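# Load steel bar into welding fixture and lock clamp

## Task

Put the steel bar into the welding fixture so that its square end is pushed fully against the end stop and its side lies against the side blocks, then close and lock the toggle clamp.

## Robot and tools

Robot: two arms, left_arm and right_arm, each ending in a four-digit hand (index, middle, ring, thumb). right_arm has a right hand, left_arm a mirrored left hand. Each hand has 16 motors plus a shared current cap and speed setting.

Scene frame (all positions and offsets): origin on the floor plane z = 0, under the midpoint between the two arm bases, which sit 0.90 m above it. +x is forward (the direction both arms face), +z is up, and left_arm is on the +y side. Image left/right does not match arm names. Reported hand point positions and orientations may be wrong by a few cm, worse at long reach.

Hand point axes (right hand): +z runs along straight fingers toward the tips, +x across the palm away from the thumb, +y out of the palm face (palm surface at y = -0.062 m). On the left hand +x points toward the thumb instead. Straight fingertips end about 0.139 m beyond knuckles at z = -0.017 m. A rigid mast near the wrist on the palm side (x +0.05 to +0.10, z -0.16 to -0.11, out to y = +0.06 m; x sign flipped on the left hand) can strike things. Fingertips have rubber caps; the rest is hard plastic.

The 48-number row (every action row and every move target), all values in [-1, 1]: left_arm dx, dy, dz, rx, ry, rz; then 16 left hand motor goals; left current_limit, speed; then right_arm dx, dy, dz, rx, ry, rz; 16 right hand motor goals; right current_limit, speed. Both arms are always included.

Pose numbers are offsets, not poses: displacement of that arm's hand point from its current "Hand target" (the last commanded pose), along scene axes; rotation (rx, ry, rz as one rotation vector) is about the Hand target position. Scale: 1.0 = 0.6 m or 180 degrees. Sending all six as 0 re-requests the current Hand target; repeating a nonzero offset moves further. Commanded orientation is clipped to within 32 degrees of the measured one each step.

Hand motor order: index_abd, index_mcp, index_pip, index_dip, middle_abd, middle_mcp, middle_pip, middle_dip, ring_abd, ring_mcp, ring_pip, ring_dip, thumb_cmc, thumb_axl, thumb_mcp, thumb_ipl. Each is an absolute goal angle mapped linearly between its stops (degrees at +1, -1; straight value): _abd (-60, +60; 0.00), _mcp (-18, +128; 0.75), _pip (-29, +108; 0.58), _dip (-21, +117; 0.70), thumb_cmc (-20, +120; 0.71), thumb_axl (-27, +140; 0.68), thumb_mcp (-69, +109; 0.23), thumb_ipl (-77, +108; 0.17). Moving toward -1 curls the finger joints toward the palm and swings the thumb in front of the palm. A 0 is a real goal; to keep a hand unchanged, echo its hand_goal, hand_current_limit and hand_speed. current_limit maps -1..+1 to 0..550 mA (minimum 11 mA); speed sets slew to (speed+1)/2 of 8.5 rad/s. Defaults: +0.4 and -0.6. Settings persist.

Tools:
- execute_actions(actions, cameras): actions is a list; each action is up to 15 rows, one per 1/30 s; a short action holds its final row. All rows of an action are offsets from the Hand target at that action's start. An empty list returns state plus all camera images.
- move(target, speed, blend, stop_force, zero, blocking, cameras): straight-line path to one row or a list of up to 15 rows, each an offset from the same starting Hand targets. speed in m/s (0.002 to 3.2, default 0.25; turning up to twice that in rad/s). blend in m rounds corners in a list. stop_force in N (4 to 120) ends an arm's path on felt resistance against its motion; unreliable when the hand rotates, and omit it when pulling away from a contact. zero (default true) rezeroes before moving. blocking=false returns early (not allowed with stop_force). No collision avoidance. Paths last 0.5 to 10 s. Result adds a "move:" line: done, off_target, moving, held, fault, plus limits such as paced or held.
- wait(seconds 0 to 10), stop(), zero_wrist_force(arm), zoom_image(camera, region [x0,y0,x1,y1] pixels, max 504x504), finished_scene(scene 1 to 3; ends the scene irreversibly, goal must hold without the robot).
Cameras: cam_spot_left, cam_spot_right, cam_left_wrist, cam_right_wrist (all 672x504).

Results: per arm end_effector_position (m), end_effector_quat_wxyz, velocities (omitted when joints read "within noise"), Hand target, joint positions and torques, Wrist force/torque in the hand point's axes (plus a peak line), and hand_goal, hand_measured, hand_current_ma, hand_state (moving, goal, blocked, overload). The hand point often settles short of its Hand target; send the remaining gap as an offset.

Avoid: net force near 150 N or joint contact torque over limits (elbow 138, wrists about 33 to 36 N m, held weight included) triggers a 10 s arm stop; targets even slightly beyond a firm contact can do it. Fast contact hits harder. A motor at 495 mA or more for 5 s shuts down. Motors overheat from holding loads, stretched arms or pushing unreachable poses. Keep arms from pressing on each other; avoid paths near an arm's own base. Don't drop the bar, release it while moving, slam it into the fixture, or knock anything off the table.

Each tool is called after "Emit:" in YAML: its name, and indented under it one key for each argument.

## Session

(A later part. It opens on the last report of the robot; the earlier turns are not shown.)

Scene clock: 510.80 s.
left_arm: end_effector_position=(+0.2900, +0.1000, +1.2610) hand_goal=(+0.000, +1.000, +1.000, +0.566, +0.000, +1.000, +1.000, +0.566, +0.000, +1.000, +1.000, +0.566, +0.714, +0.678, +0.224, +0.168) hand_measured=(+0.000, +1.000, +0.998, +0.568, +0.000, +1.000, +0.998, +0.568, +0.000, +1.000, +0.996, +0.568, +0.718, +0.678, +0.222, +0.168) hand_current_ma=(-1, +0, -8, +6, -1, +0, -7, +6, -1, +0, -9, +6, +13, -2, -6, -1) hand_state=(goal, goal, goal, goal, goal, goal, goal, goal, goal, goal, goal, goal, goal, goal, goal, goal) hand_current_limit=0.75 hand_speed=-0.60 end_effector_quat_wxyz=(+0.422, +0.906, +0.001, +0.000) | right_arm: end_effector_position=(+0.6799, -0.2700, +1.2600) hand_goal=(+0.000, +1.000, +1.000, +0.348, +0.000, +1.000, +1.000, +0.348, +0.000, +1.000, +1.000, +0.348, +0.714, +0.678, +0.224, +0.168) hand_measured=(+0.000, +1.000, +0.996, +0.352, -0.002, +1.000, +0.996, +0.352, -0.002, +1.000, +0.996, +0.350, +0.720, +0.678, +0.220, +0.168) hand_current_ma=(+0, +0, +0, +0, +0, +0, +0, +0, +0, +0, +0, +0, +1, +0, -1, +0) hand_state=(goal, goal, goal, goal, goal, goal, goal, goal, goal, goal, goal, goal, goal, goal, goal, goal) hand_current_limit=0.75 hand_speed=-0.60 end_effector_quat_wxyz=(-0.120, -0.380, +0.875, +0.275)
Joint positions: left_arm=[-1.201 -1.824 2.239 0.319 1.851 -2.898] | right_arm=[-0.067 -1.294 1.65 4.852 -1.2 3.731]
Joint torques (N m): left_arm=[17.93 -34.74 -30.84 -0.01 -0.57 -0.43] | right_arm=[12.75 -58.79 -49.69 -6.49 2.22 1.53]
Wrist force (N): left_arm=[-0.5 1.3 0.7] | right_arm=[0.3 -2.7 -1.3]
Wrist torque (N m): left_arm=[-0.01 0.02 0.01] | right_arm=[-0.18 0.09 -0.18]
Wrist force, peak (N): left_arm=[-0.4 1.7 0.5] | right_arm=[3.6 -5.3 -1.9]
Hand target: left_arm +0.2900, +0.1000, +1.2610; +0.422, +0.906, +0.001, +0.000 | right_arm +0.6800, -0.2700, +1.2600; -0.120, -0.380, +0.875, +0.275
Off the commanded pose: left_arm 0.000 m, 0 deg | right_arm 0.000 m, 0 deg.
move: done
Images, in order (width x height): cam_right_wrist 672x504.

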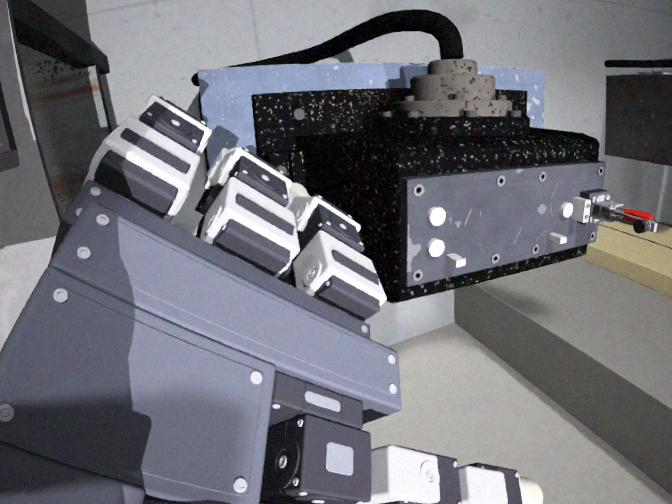

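Emit:
zoom_image:
  camera: "cam_right_wrist"
  region: [400, 160, 520, 280]

Emit:
zoom_image:
  camera: "cam_right_wrist"
  region: [520, 150, 640, 270]

Scaled by 4.200 from the camera's 672x504 image, which has a finer 960x720 frame.

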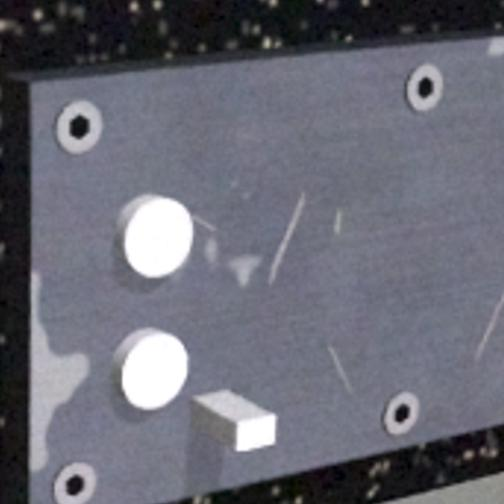

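Scaled by 4.200 from the camera's 672x504 image, which has a finer 960x720 frame.

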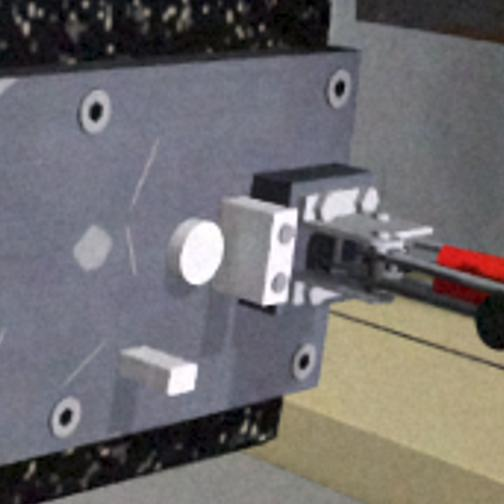

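Emit:
move:
  target: [0,0,0,0,0,0, 0,1,1,0.565,0,1,1,0.565,0,1,1,0.565,0.714,0.678,0.2247,0.1676,0.75,-0.6, -0.1333,0.2667,-0.0333,0,0,-0.2611, 0,1,1,0.348,0,1,1,0.348,0,1,1,0.348,0.714,0.678,0.2247,0.1676,0.75,-0.6]
  speed: 0.25
  cameras: ["cam_right_wrist"]

Scene clock: 562.63 s.
left_arm: end_effector_position=(+0.2900, +0.1000, +1.2610) hand_goal=(+0.000, +1.000, +1.000, +0.566, +0.000, +1.000, +1.000, +0.566, +0.000, +1.000, +1.000, +0.566, +0.714, +0.678, +0.224, +0.168) hand_measured=(+0.000, +1.000, +0.998, +0.568, +0.000, +1.000, +0.998, +0.568, +0.000, +1.000, +0.996, +0.568, +0.718, +0.678, +0.222, +0.168) hand_current_ma=(-1, +0, -8, +6, -1, +0, -7, +6, -1, +0, -9, +6, +13, -2, -6, -1) hand_state=(goal, goal, goal, goal, goal, goal, goal, goal, goal, goal, goal, goal, goal, goal, goal, goal) hand_current_limit=0.75 hand_speed=-0.60 end_effector_quat_wxyz=(+0.422, +0.906, +0.001, +0.000) | right_arm: end_effector_position=(+0.6000, -0.1100, +1.2402) hand_goal=(+0.000, +1.000, +1.000, +0.348, +0.000, +1.000, +1.000, +0.348, +0.000, +1.000, +1.000, +0.348, +0.714, +0.678, +0.224, +0.168) hand_measured=(+0.000, +1.000, +0.996, +0.352, -0.002, +1.000, +0.996, +0.352, -0.002, +1.000, +0.996, +0.350, +0.720, +0.678, +0.220, +0.168) hand_current_ma=(+0, +0, +0, +0, +0, +0, +0, +0, +0, +0, +0, +0, +1, +0, -1, +0) hand_state=(goal, goal, goal, goal, goal, goal, goal, goal, goal, goal, goal, goal, goal, goal, goal, goal) hand_current_limit=0.75 hand_speed=-0.60 end_effector_quat_wxyz=(+0.000, +0.001, +0.954, +0.300)
Joint positions: left_arm=[-1.201 -1.824 2.239 0.319 1.851 -2.898] | right_arm=[0.094 -1.579 2.148 4.078 -0.964 4.828]
Joint torques (N m): left_arm=[14.3 -28.94 -33.18 -1.19 2.27 1.43] | right_arm=[1.37 -22.18 -37.31 -7.04 3.39 1.6]
Wrist force (N): left_arm=[-0.3 1.4 0.5] | right_arm=[0.2 -2.5 -0.9]
Wrist torque (N m): left_arm=[0.01 -0.01 0.03] | right_arm=[-0.17 0.15 -0.27]
Wrist force, peak (N): left_arm=[-0.7 1.7 0.6] | right_arm=[0.9 -4.0 -1.5]
Hand target: left_arm +0.2900, +0.1000, +1.2610; +0.422, +0.906, +0.001, +0.000 | right_arm +0.6000, -0.1100, +1.2400; +0.000, +0.001, +0.954, +0.300
Off the commanded pose: left_arm 0.000 m, 0 deg | right_arm 0.000 m, 0 deg.
move: done
Images, in order (width x height): cam_right_wrist 672x504.

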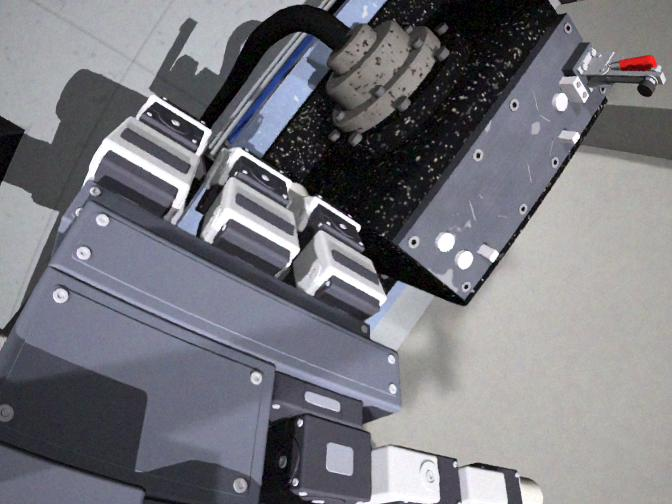

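Emit:
zoom_image:
  camera: "cam_right_wrist"
  region: [400, 190, 520, 310]

Emit:
zoom_image:
  camera: "cam_right_wrist"
  region: [520, 40, 640, 160]

Scaled by 4.200 from the camera's 672x504 image, which has a finer 960x720 frame.

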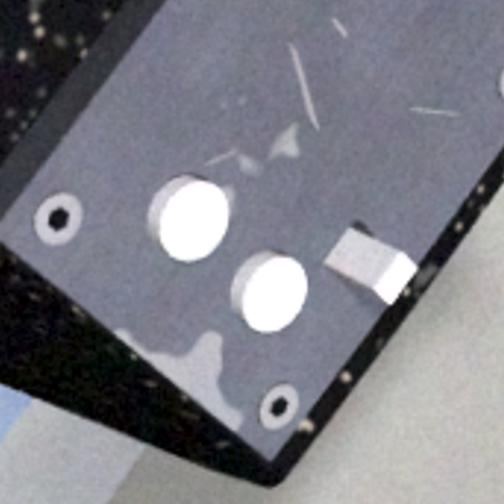

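Scaled by 4.200 from the camera's 672x504 image, which has a finer 960x720 frame.

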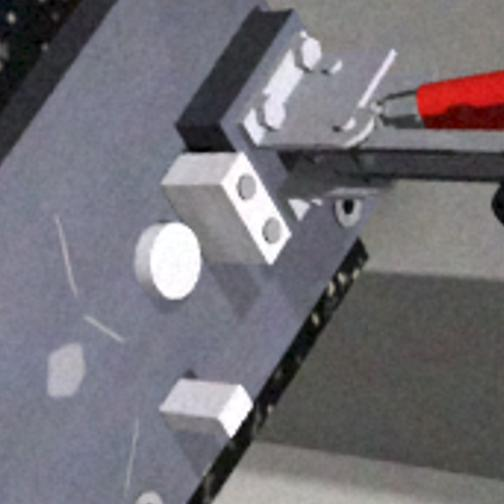

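Emit:
zoom_image:
  camera: "cam_right_wrist"
  region: [550, 60, 610, 150]

Emit:
zoom_image:
  camera: "cam_right_wrist"
  region: [470, 235, 510, 275]

Scaled by 5.600 from the camera's 672x504 image, which has a finer 960x720 frame.

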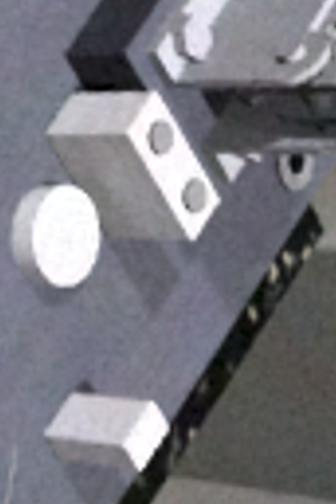

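Scaled by 12.600 from the camera's 672x504 image, which has a finer 960x720 frame.

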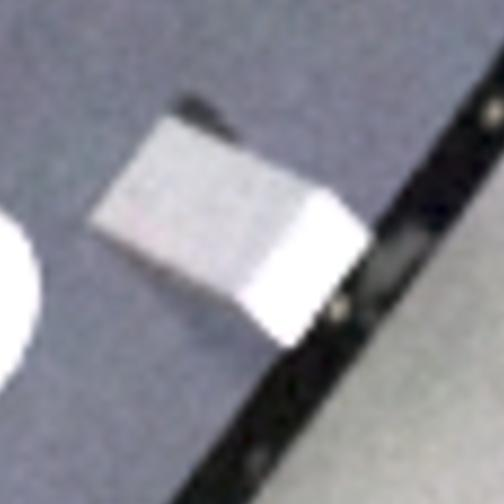

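Emit:
move:
  target: [0,0,0,0,0,0, 0,1,1,0.565,0,1,1,0.565,0,1,1,0.565,0.714,0.678,0.2247,0.1676,0.75,-0.6, -0.0675,-0.925,-0.1,0,0,0, 0,1,1,0.348,0,1,1,0.348,0,1,1,0.348,0.714,0.678,0.2247,0.1676,0.75,-0.6]
  speed: 0.3

Emit:
move:
  target: [0.4492,-0.8667,-0.15,0,0,0, 0,1,1,0.565,0,1,1,0.565,0,1,1,0.565,0.714,0.678,0.2247,0.1676,0.75,-0.6, 0,0,-0.26,0,0,0, 0,1,1,0.348,0,1,1,0.348,0,1,1,0.348,0.714,0.678,0.2247,0.1676,0.75,-0.6]
  speed: 0.25
  cameras: ["all"]

Scene clock: 659.67 s.
left_arm: end_effector_position=(+0.2900, +0.1000, +1.2610) hand_goal=(+0.000, +1.000, +1.000, +0.566, +0.000, +1.000, +1.000, +0.566, +0.000, +1.000, +1.000, +0.566, +0.714, +0.678, +0.224, +0.168) hand_measured=(+0.000, +1.000, +0.998, +0.568, +0.000, +1.000, +0.998, +0.568, +0.000, +1.000, +0.996, +0.568, +0.718, +0.678, +0.222, +0.168) hand_current_ma=(-1, +0, -8, +6, -1, +0, -7, +6, -1, +0, -9, +6, +13, -2, -6, -1) hand_state=(goal, goal, goal, goal, goal, goal, goal, goal, goal, goal, goal, goal, goal, goal, goal, goal) hand_current_limit=0.75 hand_speed=-0.60 end_effector_quat_wxyz=(+0.422, +0.906, +0.001, +0.000) | right_arm: end_effector_position=(+0.5595, -0.6649, +1.1800) hand_goal=(+0.000, +1.000, +1.000, +0.348, +0.000, +1.000, +1.000, +0.348, +0.000, +1.000, +1.000, +0.348, +0.714, +0.678, +0.224, +0.168) hand_measured=(+0.000, +1.000, +0.996, +0.352, -0.002, +1.000, +0.998, +0.352, -0.002, +1.000, +0.998, +0.350, +0.720, +0.678, +0.220, +0.168) hand_current_ma=(+0, +0, +0, +0, +0, +0, +0, +0, +0, +0, +0, +0, +1, +0, -1, +0) hand_state=(goal, goal, goal, goal, goal, goal, goal, goal, goal, goal, goal, goal, goal, goal, goal, goal) hand_current_limit=0.75 hand_speed=-0.60 end_effector_quat_wxyz=(+0.000, +0.001, +0.954, +0.300)
Joint positions: left_arm=[-1.201 -1.824 2.239 0.319 1.851 -2.898] | right_arm=[-0.827 -1.549 2.112 4.624 -1.172 3.789]
Joint torques (N m): left_arm=[15.05 -25.15 -35.62 -1.01 2.07 1.54] | right_arm=[-13.56 -50.82 -39.77 -6.9 1.24 -1.13]
Wrist force (N): left_arm=[0.2 1.2 0.3] | right_arm=[0.0 -2.0 -1.4]
Wrist torque (N m): left_arm=[0.01 -0.08 0.08] | right_arm=[-0.14 0.16 0.05]
Wrist force, peak (N): left_arm=[-0.8 1.6 0.8] | right_arm=[0.0 -4.8 -3.3]
Hand target: left_arm +0.2900, +0.1000, +1.2610; +0.422, +0.906, +0.001, +0.000 | right_arm +0.5595, -0.6650, +1.1800; +0.000, +0.001, +0.954, +0.300
Off the commanded pose: left_arm 0.000 m, 0 deg | right_arm 0.000 m, 0 deg.
move: done

Scene clock: 662.57 s.
left_arm: end_effector_position=(+0.5595, -0.4199, +1.1710) hand_goal=(+0.000, +1.000, +1.000, +0.566, +0.000, +1.000, +1.000, +0.566, +0.000, +1.000, +1.000, +0.566, +0.714, +0.678, +0.224, +0.168) hand_measured=(+0.000, +1.000, +0.998, +0.568, +0.000, +1.000, +0.998, +0.568, +0.000, +1.000, +0.998, +0.568, +0.720, +0.678, +0.222, +0.168) hand_current_ma=(-1, +0, -6, +6, -1, +0, -6, +6, -1, +0, -7, +6, +16, -2, -6, -1) hand_state=(goal, goal, goal, goal, goal, goal, goal, goal, goal, goal, goal, goal, goal, goal, goal, goal) hand_current_limit=0.75 hand_speed=-0.60 end_effector_quat_wxyz=(+0.422, +0.906, +0.001, +0.000) | right_arm: end_effector_position=(+0.5595, -0.6650, +1.0240) hand_goal=(+0.000, +1.000, +1.000, +0.348, +0.000, +1.000, +1.000, +0.348, +0.000, +1.000, +1.000, +0.348, +0.714, +0.678, +0.224, +0.168) hand_measured=(+0.000, +1.000, +0.996, +0.352, -0.002, +1.000, +0.998, +0.352, -0.002, +1.000, +0.998, +0.350, +0.720, +0.678, +0.220, +0.168) hand_current_ma=(+0, +0, +0, +0, +0, +0, +0, +0, +0, +0, +0, +0, +1, +0, -1, +0) hand_state=(goal, goal, goal, goal, goal, goal, goal, goal, goal, goal, goal, goal, goal, goal, goal, goal) hand_current_limit=0.75 hand_speed=-0.60 end_effector_quat_wxyz=(+0.000, +0.001, +0.954, +0.300)
Joint positions: left_arm=[-1.129 -0.809 1.115 0.443 1.904 -2.847] | right_arm=[-0.827 -1.343 2.237 4.293 -1.172 3.789]
Joint torques (N m): left_arm=[8.18 -84.81 -49.45 -0.45 0.77 0.59] | right_arm=[-4.51 -75.57 -36.45 0.04 1.97 1.42]
Wrist force (N): left_arm=[-0.7 1.3 0.6] | right_arm=[-0.1 -2.3 -1.5]
Wrist torque (N m): left_arm=[0.02 0.12 -0.24] | right_arm=[-0.17 0.19 0.08]
Wrist force, peak (N): left_arm=[0.6 2.4 3.0] | right_arm=[-0.2 -2.9 -1.4]
Hand target: left_arm +0.5595, -0.4200, +1.1710; +0.422, +0.906, +0.001, +0.000 | right_arm +0.5595, -0.6650, +1.0240; +0.000, +0.001, +0.954, +0.300
Off the commanded pose: left_arm 0.000 m, 0 deg | right_arm 0.000 m, 0 deg.
move: done

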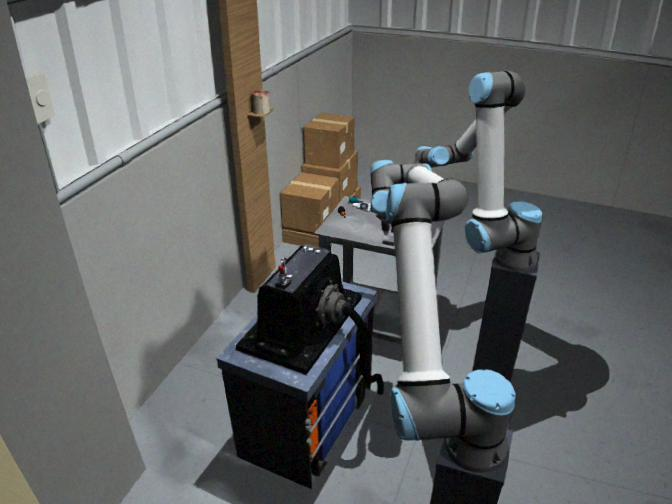

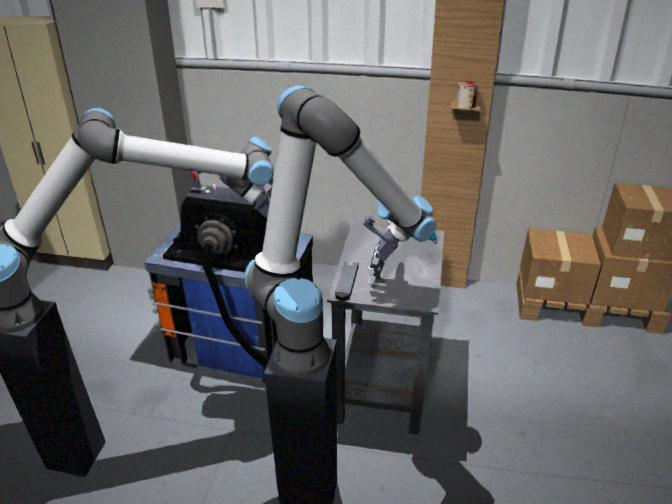

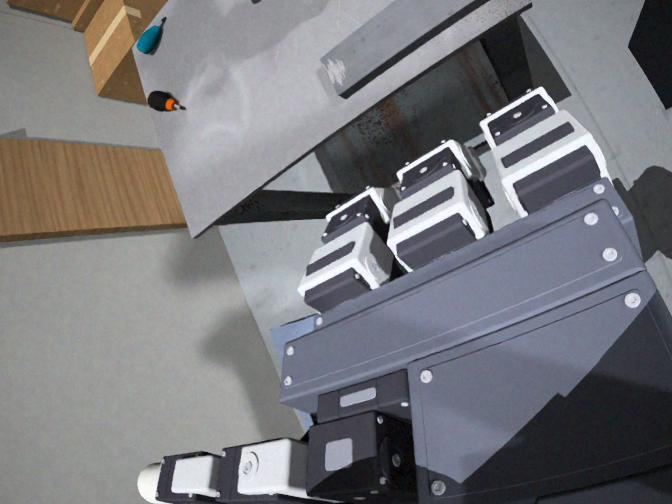

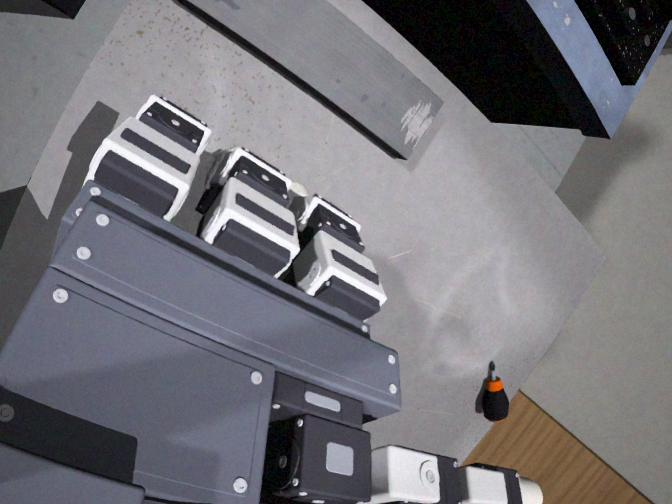

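Emit:
move:
  target:
    - [0,-0.1833,-0.15,0,0,0, 0,1,1,0.565,0,1,1,0.565,0,1,1,0.565,0.714,0.678,0.2247,0.1676,0.75,-0.6, 0,0,-0.03,0,0,0, 0,1,1,0.348,0,1,1,0.348,0,1,1,0.348,0.714,0.678,0.2247,0.1676,0.75,-0.6]
    - [0,-0.1833,-0.28,0,0,0, 0,1,1,0.565,0,1,1,0.565,0,1,1,0.565,0.714,0.678,0.2247,0.1676,0.75,-0.6, 0,0,-0.05,0,0,0, 0,1,1,0.348,0,1,1,0.348,0,1,1,0.348,0.714,0.678,0.2247,0.1676,0.75,-0.6]
  speed: 0.12
  blend: [0.01,0]
  cameras: ["cam_left_wrist","cam_right_wrist"]

Scene clock: 674.43 s.
left_arm: end_effector_position=(+0.5595, -0.5300, +1.0028) hand_goal=(+0.000, +1.000, +1.000, +0.566, +0.000, +1.000, +1.000, +0.566, +0.000, +1.000, +1.000, +0.566, +0.714, +0.678, +0.224, +0.168) hand_measured=(+0.000, +1.000, +0.998, +0.568, +0.000, +1.000, +0.998, +0.568, +0.000, +1.000, +0.998, +0.568, +0.720, +0.678, +0.222, +0.168) hand_current_ma=(-1, +0, -6, +6, -1, +0, -6, +6, -1, +0, -7, +6, +16, -2, -6, -1) hand_state=(goal, goal, goal, goal, goal, goal, goal, goal, goal, goal, goal, goal, goal, goal, goal, goal) hand_current_limit=0.75 hand_speed=-0.60 end_effector_quat_wxyz=(+0.422, +0.907, +0.001, +0.000) | right_arm: end_effector_position=(+0.5595, -0.6649, +0.9939) hand_goal=(+0.000, +1.000, +1.000, +0.348, +0.000, +1.000, +1.000, +0.348, +0.000, +1.000, +1.000, +0.348, +0.714, +0.678, +0.224, +0.168) hand_measured=(+0.000, +1.000, +0.996, +0.352, -0.002, +1.000, +0.998, +0.352, -0.002, +1.000, +0.998, +0.350, +0.720, +0.678, +0.220, +0.168) hand_current_ma=(+0, +0, +0, +0, +0, +0, +0, +0, +0, +0, +0, +0, +1, +0, -1, +0) hand_state=(goal, goal, goal, goal, goal, goal, goal, goal, goal, goal, goal, goal, goal, goal, goal, goal) hand_current_limit=0.75 hand_speed=-0.60 end_effector_quat_wxyz=(+0.000, +0.001, +0.954, +0.300)
Joint positions: left_arm=[-1.177 -0.536 0.909 0.365 1.869 -2.881] | right_arm=[-0.827 -1.293 2.252 4.228 -1.172 3.789]
Joint torques (N m): left_arm=[17.61 -122.94 -48.77 3.86 1.5 0.11] | right_arm=[7.07 -77.21 -26.72 -1.31 1.54 1.04]
Wrist force (N): left_arm=[-0.5 1.2 0.4] | right_arm=[0.1 -2.6 -1.5]
Wrist torque (N m): left_arm=[0.03 0.13 -0.05] | right_arm=[-0.21 0.18 0.09]
Wrist force, peak (N): left_arm=[-0.7 1.9 1.8] | right_arm=[0.2 -2.5 -1.9]
Hand target: left_arm +0.5595, -0.5300, +1.0030; +0.422, +0.906, +0.001, +0.000 | right_arm +0.5595, -0.6650, +0.9940; +0.000, +0.001, +0.954, +0.300
Off the commanded pose: left_arm 0.000 m, 0 deg | right_arm 0.000 m, 0 deg.
move: done
Images, in order (width x height): cam_left_wrist 672x504, cam_right_wrist 672x504.

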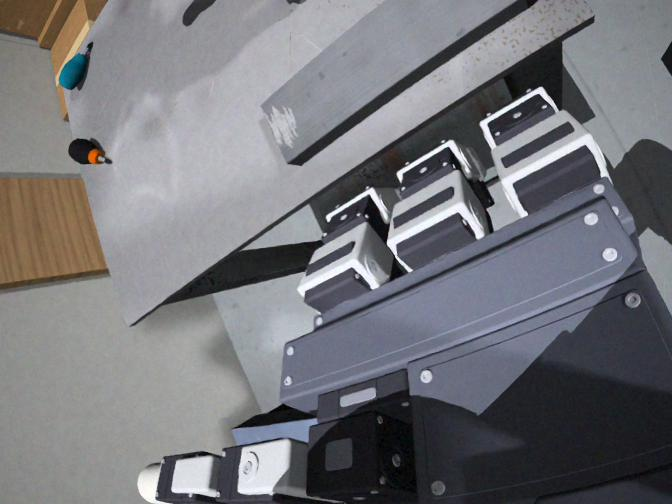

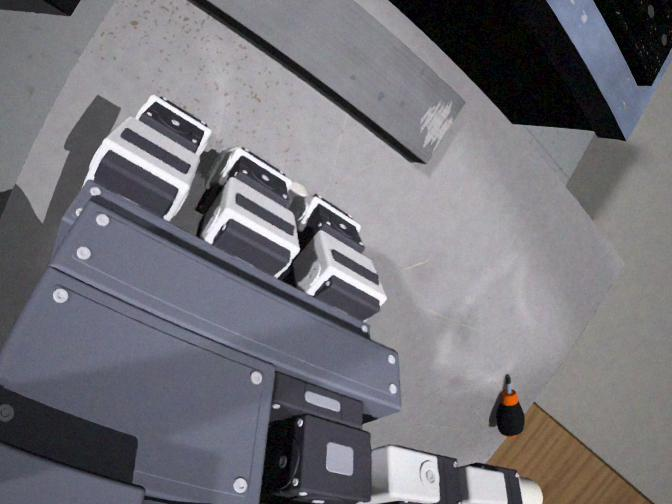

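Emit:
move:
  target:
    - [0,0,0.0117,0,0,0, 0,1,1,0.565,0,1,1,0.565,0,1,1,0.565,0.714,0.678,0.2247,0.1676,0.75,-0.6, 0,0,0,0,0,0, 0,1,1,0.348,0,1,1,0.348,0,1,1,0.348,0.714,0.678,0.2247,0.1676,0.75,-0.6]
    - [0,-0.0967,0.0117,0,0,0, 0,1,1,0.565,0,1,1,0.565,0,1,1,0.565,0.714,0.678,0.2247,0.1676,0.75,-0.6, 0,0,0,0,0,0, 0,1,1,0.348,0,1,1,0.348,0,1,1,0.348,0.714,0.678,0.2247,0.1676,0.75,-0.6]
  speed: 0.05
  stop_force: 8

Emit:
move:
  target: [0,0,-0.03,0,0,0, 0,1,1,0.565,0,1,1,0.565,0,1,1,0.565,0.714,0.678,0.2247,0.1676,0.75,-0.6, 0,0,0,0,0,0, 0,1,1,0.348,0,1,1,0.348,0,1,1,0.348,0.714,0.678,0.2247,0.1676,0.75,-0.6]
  speed: 0.006
  stop_force: 5
  cameras: ["cam_left_wrist"]

Scene clock: 690.97 s.
left_arm: end_effector_position=(+0.5595, -0.5880, +1.0100) hand_goal=(+0.000, +1.000, +1.000, +0.566, +0.000, +1.000, +1.000, +0.566, +0.000, +1.000, +1.000, +0.566, +0.714, +0.678, +0.224, +0.168) hand_measured=(+0.000, +1.000, +0.998, +0.568, +0.000, +1.000, +0.998, +0.568, +0.000, +1.000, +0.998, +0.568, +0.720, +0.678, +0.222, +0.168) hand_current_ma=(-1, +0, -6, +6, -1, +0, -6, +6, -1, +0, -7, +6, +17, -2, -6, -1) hand_state=(goal, goal, goal, goal, goal, goal, goal, goal, goal, goal, goal, goal, goal, goal, goal, goal) hand_current_limit=0.75 hand_speed=-0.60 end_effector_quat_wxyz=(+0.422, +0.906, +0.001, +0.000) | right_arm: end_effector_position=(+0.5595, -0.6650, +0.9940) hand_goal=(+0.000, +1.000, +1.000, +0.348, +0.000, +1.000, +1.000, +0.348, +0.000, +1.000, +1.000, +0.348, +0.714, +0.678, +0.224, +0.168) hand_measured=(+0.000, +1.000, +0.996, +0.352, -0.002, +1.000, +0.998, +0.352, -0.002, +1.000, +0.998, +0.350, +0.720, +0.678, +0.220, +0.168) hand_current_ma=(+0, +0, +0, +0, +0, +0, +0, +0, +0, +0, +0, +0, +1, +0, -1, +0) hand_state=(goal, goal, goal, goal, goal, goal, goal, goal, goal, goal, goal, goal, goal, goal, goal, goal) hand_current_limit=0.75 hand_speed=-0.60 end_effector_quat_wxyz=(+0.000, +0.001, +0.954, +0.300)
Joint positions: left_arm=[-1.198 -0.433 0.691 0.477 1.853 -2.896] | right_arm=[-0.827 -1.293 2.252 4.228 -1.172 3.789]
Joint torques (N m): left_arm=[17.07 -136.92 -38.84 -1.89 2.41 1.2] | right_arm=[5.6 -74.92 -34.2 -0.04 1.23 0.59]
Wrist force (N): left_arm=[0.0 1.3 0.1] | right_arm=[-0.1 -2.0 -1.8]
Wrist torque (N m): left_arm=[0.07 0.04 0.06] | right_arm=[-0.11 0.21 0.09]
Wrist force, peak (N): left_arm=[-0.7 1.3 1.3] | right_arm=[0.2 -2.5 -2.3]
Hand target: left_arm +0.5595, -0.5880, +1.0100; +0.422, +0.906, +0.001, +0.000 | right_arm +0.5595, -0.6650, +0.9940; +0.000, +0.001, +0.954, +0.300
Off the commanded pose: left_arm 0.000 m, 0 deg | right_arm 0.000 m, 0 deg.
move: done

Scene clock: 693.73 s.
left_arm: end_effector_position=(+0.5595, -0.5880, +0.9970) hand_goal=(+0.000, +1.000, +1.000, +0.566, +0.000, +1.000, +1.000, +0.566, +0.000, +1.000, +1.000, +0.566, +0.714, +0.678, +0.224, +0.168) hand_measured=(+0.000, +1.000, +0.998, +0.568, +0.000, +1.000, +1.000, +0.568, +0.000, +0.998, +1.000, +0.568, +0.720, +0.678, +0.222, +0.168) hand_current_ma=(-1, +0, -4, +6, -1, -2, +0, +6, -1, -3, +0, +6, +17, -2, -6, -1) hand_state=(goal, goal, goal, goal, goal, goal, goal, goal, goal, goal, goal, goal, goal, goal, goal, goal) hand_current_limit=0.75 hand_speed=-0.60 end_effector_quat_wxyz=(+0.422, +0.906, +0.001, +0.000) | right_arm: end_effector_position=(+0.5595, -0.6650, +0.9940) hand_goal=(+0.000, +1.000, +1.000, +0.348, +0.000, +1.000, +1.000, +0.348, +0.000, +1.000, +1.000, +0.348, +0.714, +0.678, +0.224, +0.168) hand_measured=(+0.000, +1.000, +0.996, +0.352, -0.002, +1.000, +0.998, +0.352, -0.002, +1.000, +0.998, +0.350, +0.720, +0.678, +0.220, +0.168) hand_current_ma=(+0, +0, +0, +0, +0, +0, +0, +0, +0, +0, +0, +0, +1, +0, -1, +0) hand_state=(goal, goal, goal, goal, goal, goal, goal, goal, goal, goal, goal, goal, goal, goal, goal, goal) hand_current_limit=0.75 hand_speed=-0.60 end_effector_quat_wxyz=(+0.000, +0.001, +0.954, +0.300)
Joint positions: left_arm=[-1.198 -0.425 0.697 0.462 1.853 -2.896] | right_arm=[-0.827 -1.293 2.252 4.228 -1.172 3.789]
Joint torques (N m): left_arm=[16.83 -120.94 -39.78 3.82 2.06 0.94] | right_arm=[2.93 -74.87 -32.39 0.14 1.36 0.99]
Wrist force (N): left_arm=[-1.5 5.9 -6.8] | right_arm=[0.0 -2.3 -1.7]
Wrist torque (N m): left_arm=[0.52 -0.19 -0.29] | right_arm=[-0.14 0.20 0.09]
Wrist force, peak (N): left_arm=[-0.9 6.7 -6.9] | right_arm=[0.4 -2.5 -2.1]
Hand target: left_arm +0.5595, -0.5881, +0.9971; +0.422, +0.906, +0.001, +0.000 (not the last commanded pose) | right_arm +0.5595, -0.6650, +0.9940; +0.000, +0.001, +0.954, +0.300
Off the commanded pose: left_arm 0.005 m, 0 deg | right_arm 0.000 m, 0 deg.
move: contact (left_arm)
Images, in order (width x height): cam_left_wrist 672x504.

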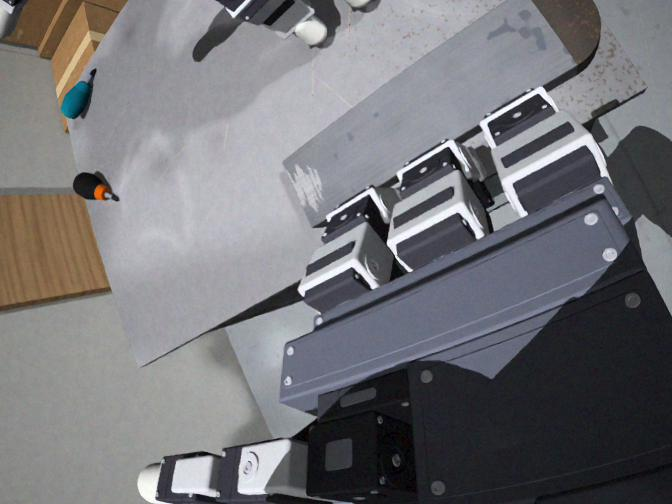

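Emit:
move:
  target: [0,0,0.01,0,0,0, 0,1,1,0.565,0,1,1,0.565,0,1,1,0.565,0.714,0.678,0.2247,0.1676,0.75,-0.6, 0,0,0,0,0,0, 0,1,1,0.348,0,1,1,0.348,0,1,1,0.348,0.714,0.678,0.2247,0.1676,0.75,-0.6]
  speed: 0.05

Emit:
move:
  target: [0,0,0,0,0,0, 0,1,1,0.565,0,1,1,0.565,0,1,1,0.565,0.714,0.678,0.2247,0.1676,0.75,-0.6, 0,0,-0.03,0,0,0, 0,1,1,0.348,0,1,1,0.348,0,1,1,0.348,0.714,0.678,0.2247,0.1676,0.75,-0.6]
  speed: 0.006
  stop_force: 5
  cameras: ["cam_right_wrist"]

Scene clock: 701.87 s.
left_arm: end_effector_position=(+0.5595, -0.5881, +1.0033) hand_goal=(+0.000, +1.000, +1.000, +0.566, +0.000, +1.000, +1.000, +0.566, +0.000, +1.000, +1.000, +0.566, +0.714, +0.678, +0.224, +0.168) hand_measured=(+0.000, +1.000, +0.998, +0.568, +0.000, +1.000, +1.000, +0.568, +0.000, +1.000, +1.000, +0.568, +0.720, +0.678, +0.222, +0.168) hand_current_ma=(-1, +0, -4, +6, -1, +0, +0, +5, -1, +0, +0, +5, +17, -2, -6, -1) hand_state=(goal, goal, goal, goal, goal, goal, goal, goal, goal, goal, goal, goal, goal, goal, goal, goal) hand_current_limit=0.75 hand_speed=-0.60 end_effector_quat_wxyz=(+0.422, +0.906, +0.001, +0.000) | right_arm: end_effector_position=(+0.5595, -0.6650, +0.9940) hand_goal=(+0.000, +1.000, +1.000, +0.348, +0.000, +1.000, +1.000, +0.348, +0.000, +1.000, +1.000, +0.348, +0.714, +0.678, +0.224, +0.168) hand_measured=(+0.000, +1.000, +0.996, +0.352, -0.002, +1.000, +0.998, +0.352, -0.002, +1.000, +0.998, +0.350, +0.720, +0.678, +0.220, +0.168) hand_current_ma=(+0, +0, +0, +0, +0, +0, +0, +0, +0, +0, +0, +0, +1, +0, -1, +0) hand_state=(goal, goal, goal, goal, goal, goal, goal, goal, goal, goal, goal, goal, goal, goal, goal, goal) hand_current_limit=0.75 hand_speed=-0.60 end_effector_quat_wxyz=(+0.000, +0.001, +0.954, +0.300)
Joint positions: left_arm=[-1.198 -0.429 0.694 0.469 1.853 -2.896] | right_arm=[-0.827 -1.293 2.252 4.228 -1.172 3.789]
Joint torques (N m): left_arm=[14.03 -122.06 -45.46 0.31 1.64 0.77] | right_arm=[6.56 -74.16 -33.07 0.22 1.35 1.26]
Wrist force (N): left_arm=[-0.2 0.8 0.3] | right_arm=[0.1 -2.0 -1.5]
Wrist torque (N m): left_arm=[-0.02 0.07 0.06] | right_arm=[-0.13 0.18 0.10]
Wrist force, peak (N): left_arm=[-1.1 6.9 -6.9] | right_arm=[0.0 -2.6 -2.1]
Hand target: left_arm +0.5595, -0.5881, +1.0031; +0.422, +0.906, +0.001, +0.000 | right_arm +0.5595, -0.6650, +0.9940; +0.000, +0.001, +0.954, +0.300
Off the commanded pose: left_arm 0.000 m, 0 deg | right_arm 0.000 m, 0 deg.
move: done

Scene clock: 704.10 s.
left_arm: end_effector_position=(+0.5595, -0.5881, +1.0031) hand_goal=(+0.000, +1.000, +1.000, +0.566, +0.000, +1.000, +1.000, +0.566, +0.000, +1.000, +1.000, +0.566, +0.714, +0.678, +0.224, +0.168) hand_measured=(+0.000, +1.000, +0.998, +0.568, +0.000, +1.000, +1.000, +0.568, +0.000, +1.000, +1.000, +0.568, +0.720, +0.678, +0.222, +0.168) hand_current_ma=(-1, +0, -4, +6, -1, +0, +0, +5, -1, +0, +0, +5, +17, -2, -6, -1) hand_state=(goal, goal, goal, goal, goal, goal, goal, goal, goal, goal, goal, goal, goal, goal, goal, goal) hand_current_limit=0.75 hand_speed=-0.60 end_effector_quat_wxyz=(+0.422, +0.906, +0.001, +0.000) | right_arm: end_effector_position=(+0.5595, -0.6650, +0.9878) hand_goal=(+0.000, +1.000, +1.000, +0.348, +0.000, +1.000, +1.000, +0.348, +0.000, +1.000, +1.000, +0.348, +0.714, +0.678, +0.224, +0.168) hand_measured=(+0.000, +0.998, +1.000, +0.348, -0.002, +1.000, +0.998, +0.352, -0.002, +1.000, +0.998, +0.350, +0.720, +0.678, +0.220, +0.168) hand_current_ma=(+0, +0, +0, +0, +0, +0, +0, +0, +0, +0, +0, +0, +1, +0, -1, +0) hand_state=(goal, goal, goal, goal, goal, goal, goal, goal, goal, goal, goal, goal, goal, goal, goal, goal) hand_current_limit=0.75 hand_speed=-0.60 end_effector_quat_wxyz=(+0.000, +0.001, +0.954, +0.300)
Joint positions: left_arm=[-1.198 -0.429 0.694 0.469 1.853 -2.896] | right_arm=[-0.827 -1.282 2.254 4.215 -1.172 3.789]
Joint torques (N m): left_arm=[13.03 -96.58 -32.25 -1.7 2.16 1] | right_arm=[6.07 -76.04 -32.09 0.39 1.4 0.38]
Wrist force (N): left_arm=[-0.7 0.7 0.3] | right_arm=[0.2 0.4 -5.5]
Wrist torque (N m): left_arm=[-0.04 0.14 0.01] | right_arm=[0.23 0.12 0.09]
Wrist force, peak (N): left_arm=[-0.8 1.3 0.4] | right_arm=[0.1 1.3 -8.9]
Hand target: left_arm +0.5595, -0.5881, +1.0031; +0.422, +0.906, +0.001, +0.000 | right_arm +0.5595, -0.6650, +0.9878; +0.000, +0.001, +0.954, +0.300 (not the last commanded pose)
Off the commanded pose: left_arm 0.000 m, 0 deg | right_arm 0.012 m, 0 deg.
move: contact (right_arm)
Images, in order (width x height): cam_right_wrist 672x504.

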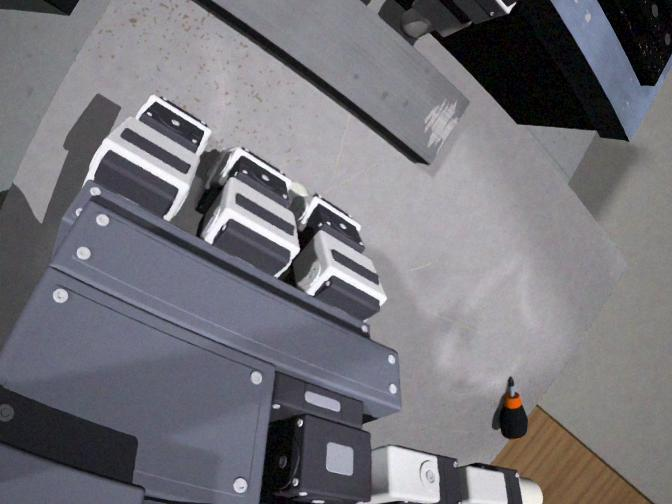

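Emit:
move:
  target:
    - [0,0,0,0,0,0, 0,1,1,0.565,0,1,1,0.565,0,1,1,0.565,0.714,0.678,0.2247,0.1676,0.75,-0.6, 0,0.01,0.0103,0,0,0, 0,1,1,0.348,0,1,1,0.348,0,1,1,0.348,0.714,0.678,0.2247,0.1676,0.75,-0.6]
    - [0,-0.0148,0,0,0,0, 0,1,1,0.565,0,1,1,0.565,0,1,1,0.565,0.714,0.678,0.2247,0.1676,0.75,-0.6, 0,0.105,0.0103,0,0,0, 0,1,1,0.348,0,1,1,0.348,0,1,1,0.348,0.714,0.678,0.2247,0.1676,0.75,-0.6]
  speed: 0.04
  blend: [0.002,0]

Emit:
move:
  target: [0,-0.0183,0.0017,0,0,0, 0,1,1,0.565,0,1,1,0.565,0,1,1,0.565,0.714,0.678,0.2247,0.1676,0.75,-0.6, 0,0.0192,0.0017,0,0,0, 0,1,1,0.348,0,1,1,0.348,0,1,1,0.348,0.714,0.678,0.2247,0.1676,0.75,-0.6]
  speed: 0.01
  cameras: ["cam_left_wrist","cam_right_wrist"]

Scene clock: 720.37 s.
left_arm: end_effector_position=(+0.5595, -0.5970, +1.0031) hand_goal=(+0.000, +1.000, +1.000, +0.566, +0.000, +1.000, +1.000, +0.566, +0.000, +1.000, +1.000, +0.566, +0.714, +0.678, +0.224, +0.168) hand_measured=(+0.000, +1.000, +1.000, +0.580, +0.000, +1.000, +1.000, +0.574, +0.000, +1.000, +1.000, +0.570, +0.720, +0.678, +0.222, +0.168) hand_current_ma=(-1, +1, +0, +48, -1, +0, +0, +27, -1, +0, +0, +9, +17, -2, -6, -1) hand_state=(goal, goal, goal, goal, goal, goal, goal, goal, goal, goal, goal, goal, goal, goal, goal, goal) hand_current_limit=0.75 hand_speed=-0.60 end_effector_quat_wxyz=(+0.422, +0.906, +0.001, +0.000) | right_arm: end_effector_position=(+0.5595, -0.6018, +0.9941) hand_goal=(+0.000, +1.000, +1.000, +0.348, +0.000, +1.000, +1.000, +0.348, +0.000, +1.000, +1.000, +0.348, +0.714, +0.678, +0.224, +0.168) hand_measured=(+0.000, +1.000, +1.000, +0.348, -0.002, +1.000, +0.998, +0.352, -0.002, +1.000, +0.998, +0.350, +0.720, +0.678, +0.220, +0.168) hand_current_ma=(+0, +0, +0, +0, +0, +0, +0, +0, +0, +0, +0, +0, +1, +0, -1, +0) hand_state=(goal, goal, goal, goal, goal, goal, goal, goal, goal, goal, goal, goal, goal, goal, goal, goal) hand_current_limit=0.75 hand_speed=-0.60 end_effector_quat_wxyz=(+0.000, +0.001, +0.954, +0.300)
Joint positions: left_arm=[-1.201 -0.409 0.655 0.488 1.85 -2.899] | right_arm=[-0.751 -1.328 2.313 4.171 -1.138 3.863]
Joint torques (N m): left_arm=[-17.34 -114.39 -35.02 -0.88 -1.91 -2.9] | right_arm=[-13.63 -39.84 -33.68 -1.07 -0.11 -1.16]
Wrist force (N): left_arm=[-0.2 -0.7 -7.6] | right_arm=[0.4 -2.9 -1.3]
Wrist torque (N m): left_arm=[1.16 -0.03 0.07] | right_arm=[-0.19 0.13 -0.17]
Wrist force, peak (N): left_arm=[-0.2 -1.0 -7.8] | right_arm=[-0.4 0.2 -5.9]
Hand target: left_arm +0.5595, -0.5969, +1.0031; +0.422, +0.906, +0.001, +0.000 | right_arm +0.5595, -0.6020, +0.9940; +0.000, +0.001, +0.954, +0.300
Off the commanded pose: left_arm 0.000 m, 0 deg | right_arm 0.000 m, 0 deg.
move: done

Scene clock: 721.80 s.
left_arm: end_effector_position=(+0.5595, -0.6079, +1.0041) hand_goal=(+0.000, +1.000, +1.000, +0.566, +0.000, +1.000, +1.000, +0.566, +0.000, +1.000, +1.000, +0.566, +0.714, +0.678, +0.224, +0.168) hand_measured=(-0.026, +1.004, +1.002, +0.698, -0.024, +1.004, +1.002, +0.700, -0.024, +1.004, +1.002, +0.698, +0.720, +0.678, +0.222, +0.168) hand_current_ma=(-79, +10, +6, +481, -76, +10, +6, +481, -75, +10, +6, +481, +17, -2, -6, -1) hand_state=(blocked, goal, goal, blocked, blocked, goal, goal, blocked, blocked, goal, goal, blocked, goal, goal, goal, goal) hand_current_limit=0.75 hand_speed=-0.60 end_effector_quat_wxyz=(+0.422, +0.906, +0.001, +0.000) | right_arm: end_effector_position=(+0.5596, -0.5904, +0.9951) hand_goal=(+0.000, +1.000, +1.000, +0.348, +0.000, +1.000, +1.000, +0.348, +0.000, +1.000, +1.000, +0.348, +0.714, +0.678, +0.224, +0.168) hand_measured=(-0.032, +1.002, +1.002, +0.422, -0.032, +1.002, +1.002, +0.418, -0.032, +1.002, +1.002, +0.412, +0.720, +0.678, +0.220, +0.168) hand_current_ma=(-19, +0, +0, +109, -19, +0, +0, +102, -19, +0, +0, +87, +1, +0, -1, +0) hand_state=(blocked, goal, goal, blocked, blocked, goal, goal, blocked, blocked, goal, goal, blocked, goal, goal, goal, goal) hand_current_limit=0.75 hand_speed=-0.60 end_effector_quat_wxyz=(+0.000, +0.001, +0.954, +0.300)
Joint positions: left_arm=[-1.205 -0.384 0.602 0.515 1.847 -2.901] | right_arm=[-0.736 -1.335 2.323 4.163 -1.132 3.878]
Joint torques (N m): left_arm=[-47.12 -101.67 -35.54 -14.46 -0.25 -2.79] | right_arm=[19.75 -42.76 1.79 4.2 10.99 -1.1]
Wrist force (N): left_arm=[-3.2 -14.1 -67.9] | right_arm=[4.5 -21.1 -34.3]
Wrist torque (N m): left_arm=[10.93 -1.89 0.06] | right_arm=[6.00 1.48 -0.06]
Wrist force, peak (N): left_arm=[-4.0 -16.6 -69.7] | right_arm=[4.7 -21.4 -35.0]
Hand target: left_arm +0.5595, -0.6079, +1.0042; +0.422, +0.906, +0.001, +0.000 | right_arm +0.5595, -0.5905, +0.9950; +0.000, +0.001, +0.954, +0.300
Off the commanded pose: left_arm 0.000 m, 0 deg | right_arm 0.000 m, 0 deg.
move: done
Images, in order (width x height): cam_left_wrist 672x504, cam_right_wrist 672x504.

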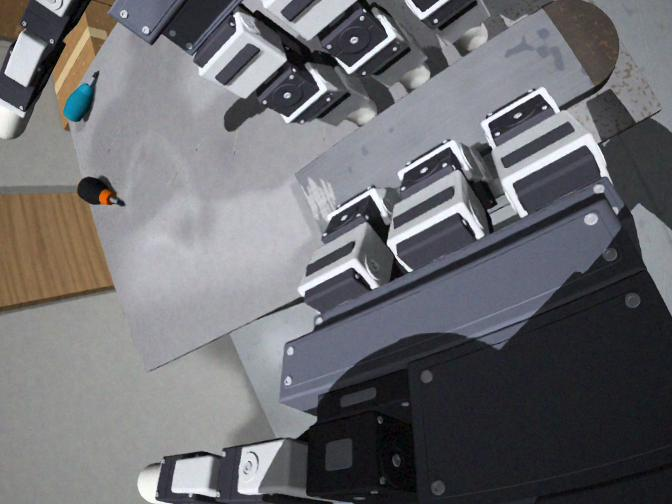

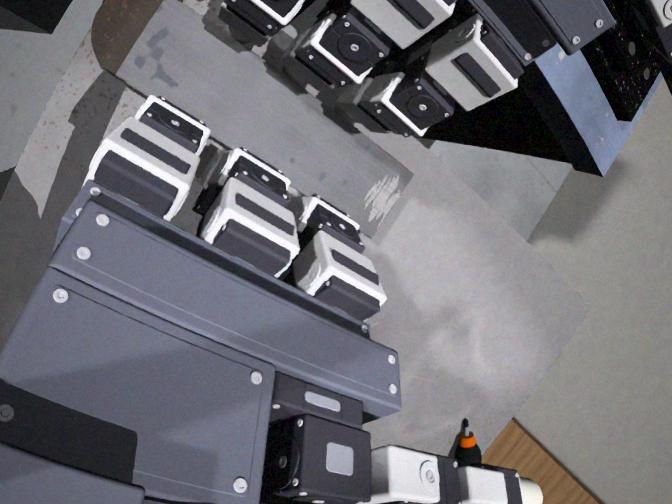

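Emit:
move:
  target:
    - [0,0.004,0,0,0,0, 0,1,1,0.565,0,1,1,0.565,0,1,1,0.565,0.714,0.678,0.2247,0.1676,0.75,-0.6, 0,0.004,0,0,0,0, 0,1,1,0.348,0,1,1,0.348,0,1,1,0.348,0.714,0.678,0.2247,0.1676,0.75,-0.6]
    - [0,0.004,0.0667,0,0,0, 0,1,1,0.565,0,1,1,0.565,0,1,1,0.565,0.714,0.678,0.2247,0.1676,0.75,-0.6, 0,0.004,0.0667,0,0,0, 0,1,1,0.348,0,1,1,0.348,0,1,1,0.348,0.714,0.678,0.2247,0.1676,0.75,-0.6]
  speed: [0.01,0.03]
  cameras: ["cam_left_wrist","cam_right_wrist","cam_spot_right"]

Scene clock: 738.23 s.
left_arm: end_effector_position=(+0.5595, -0.6055, +1.0445) hand_goal=(+0.000, +1.000, +1.000, +0.566, +0.000, +1.000, +1.000, +0.566, +0.000, +1.000, +1.000, +0.566, +0.714, +0.678, +0.224, +0.168) hand_measured=(-0.002, +1.002, +1.002, +0.680, +0.000, +1.002, +1.002, +0.680, +0.000, +1.002, +1.002, +0.678, +0.720, +0.678, +0.222, +0.168) hand_current_ma=(-2, +7, +3, +481, -1, +7, +3, +481, +0, +7, +4, +481, +17, -2, -6, -1) hand_state=(goal, goal, goal, blocked, goal, goal, goal, blocked, goal, goal, goal, blocked, goal, goal, goal, goal) hand_current_limit=0.75 hand_speed=-0.60 end_effector_quat_wxyz=(+0.422, +0.906, +0.001, +0.000) | right_arm: end_effector_position=(+0.5596, -0.5881, +1.0353) hand_goal=(+0.000, +1.000, +1.000, +0.348, +0.000, +1.000, +1.000, +0.348, +0.000, +1.000, +1.000, +0.348, +0.714, +0.678, +0.224, +0.168) hand_measured=(-0.010, +1.002, +1.002, +0.452, -0.010, +1.002, +1.002, +0.450, -0.010, +1.002, +1.002, +0.442, +0.720, +0.678, +0.220, +0.168) hand_current_ma=(-2, +0, +0, +205, -2, +0, +0, +196, -2, +0, +0, +172, +1, +0, -1, +0) hand_state=(goal, goal, goal, blocked, goal, goal, goal, blocked, goal, goal, goal, blocked, goal, goal, goal, goal) hand_current_limit=0.75 hand_speed=-0.60 end_effector_quat_wxyz=(+0.000, +0.001, +0.954, +0.300)
Joint positions: left_arm=[-1.204 -0.413 0.588 0.557 1.848 -2.901] | right_arm=[-0.733 -1.408 2.303 4.254 -1.131 3.881]
Joint torques (N m): left_arm=[-5.77 -128.13 -56.69 -13.77 1.27 -1.67] | right_arm=[10.94 -25.51 -10.09 1.56 5.99 -1.14]
Wrist force (N): left_arm=[0.0 -29.7 -17.3] | right_arm=[0.8 -34.6 -12.2]
Wrist torque (N m): left_arm=[5.28 -0.31 0.79] | right_arm=[4.44 0.44 -0.79]
Wrist force, peak (N): left_arm=[-2.7 -11.4 -70.5] | right_arm=[4.3 -27.3 -50.5]
Hand target: left_arm +0.5595, -0.6055, +1.0442; +0.422, +0.906, +0.001, +0.000 | right_arm +0.5595, -0.5881, +1.0351; +0.000, +0.001, +0.954, +0.300
Off the commanded pose: left_arm 0.000 m, 0 deg | right_arm 0.000 m, 0 deg.
move: done
Images, in order (width x height): cam_spot_right 672x504, cam_left_wrist 672x504, cam_right_wrist 672x504.

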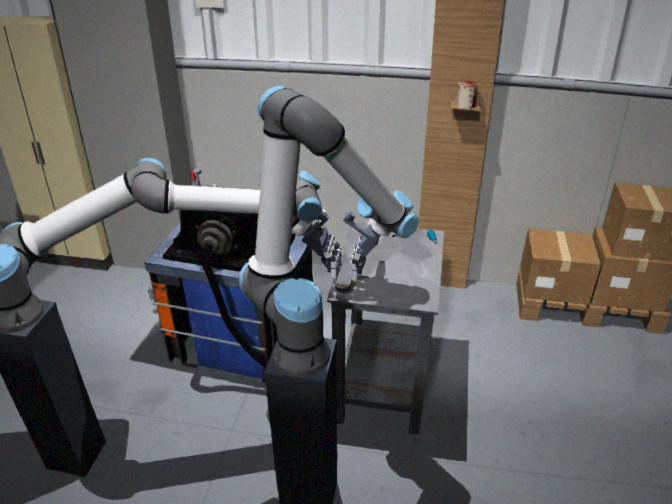

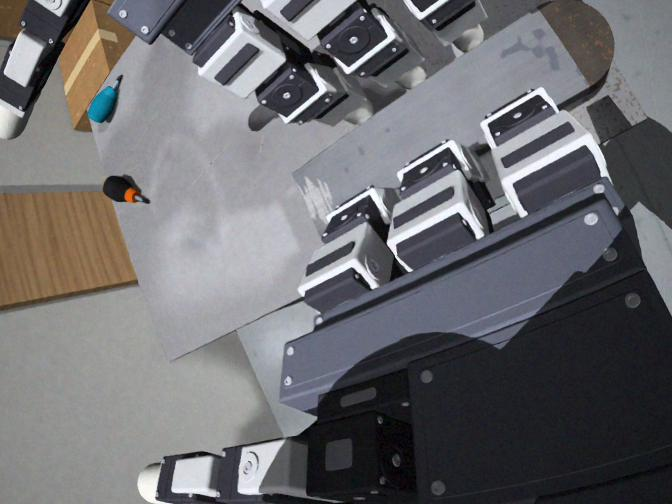

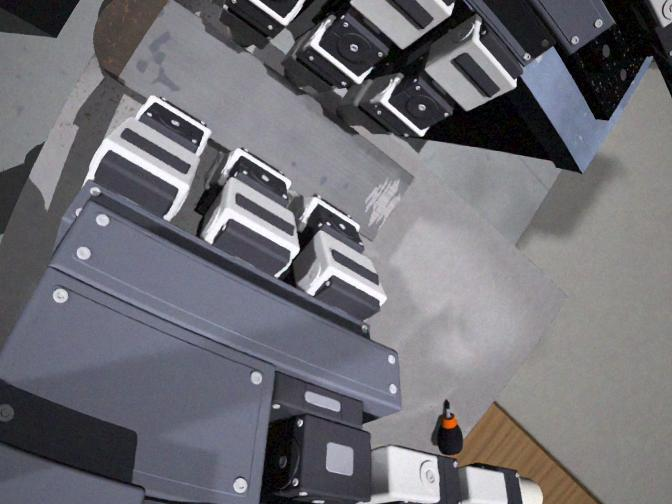

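Emit:
move:
  target: [0,-0.0025,0,0,0,0, 0,1,1,0.565,0,1,1,0.565,0,1,1,0.565,0.714,0.678,0.2247,0.1676,0.75,-0.6, 0,0.0025,0,0,0,0, 0,1,1,0.348,0,1,1,0.348,0,1,1,0.348,0.714,0.678,0.2247,0.1676,0.75,-0.6]
  speed: 0.01

Scene clock: 746.47 s.
left_arm: end_effector_position=(+0.5595, -0.6070, +1.0441) hand_goal=(+0.000, +1.000, +1.000, +0.566, +0.000, +1.000, +1.000, +0.566, +0.000, +1.000, +1.000, +0.566, +0.714, +0.678, +0.224, +0.168) hand_measured=(-0.002, +1.004, +1.002, +0.680, +0.000, +1.004, +1.002, +0.680, +0.000, +1.004, +1.002, +0.678, +0.720, +0.678, +0.222, +0.168) hand_current_ma=(-2, +9, +5, +481, -1, +9, +5, +481, +0, +10, +5, +481, +17, -2, -6, -1) hand_state=(goal, goal, goal, blocked, goal, goal, goal, blocked, goal, goal, goal, blocked, goal, goal, goal, goal) hand_current_limit=0.75 hand_speed=-0.60 end_effector_quat_wxyz=(+0.422, +0.906, +0.001, +0.000) | right_arm: end_effector_position=(+0.5595, -0.5866, +1.0351) hand_goal=(+0.000, +1.000, +1.000, +0.348, +0.000, +1.000, +1.000, +0.348, +0.000, +1.000, +1.000, +0.348, +0.714, +0.678, +0.224, +0.168) hand_measured=(-0.008, +1.004, +1.002, +0.476, -0.008, +1.002, +1.002, +0.474, -0.008, +1.004, +1.002, +0.466, +0.720, +0.678, +0.220, +0.168) hand_current_ma=(-2, +0, +0, +297, -1, +0, +0, +286, -1, +0, +0, +254, +1, +0, -1, +0) hand_state=(goal, goal, goal, blocked, goal, goal, goal, blocked, goal, goal, goal, blocked, goal, goal, goal, goal) hand_current_limit=0.75 hand_speed=-0.60 end_effector_quat_wxyz=(+0.000, +0.001, +0.954, +0.300)
Joint positions: left_arm=[-1.205 -0.409 0.581 0.561 1.848 -2.901] | right_arm=[-0.731 -1.409 2.305 4.252 -1.13 3.883]
Joint torques (N m): left_arm=[-43.75 -133.94 -69.28 -10.85 0.58 -1.79] | right_arm=[38.02 -65 -0.75 5.05 16.5 1.46]
Wrist force (N): left_arm=[0.2 -38.2 -26.7] | right_arm=[1.1 -44.2 -20.3]
Wrist torque (N m): left_arm=[7.40 -0.49 1.02] | right_arm=[6.53 0.64 -0.97]
Wrist force, peak (N): left_arm=[0.2 -38.6 -26.3] | right_arm=[1.4 -44.5 -20.2]
Hand target: left_arm +0.5595, -0.6070, +1.0442; +0.422, +0.906, +0.001, +0.000 | right_arm +0.5595, -0.5866, +1.0351; +0.000, +0.001, +0.954, +0.300
Off the commanded pose: left_arm 0.000 m, 0 deg | right_arm 0.000 m, 0 deg.
move: done


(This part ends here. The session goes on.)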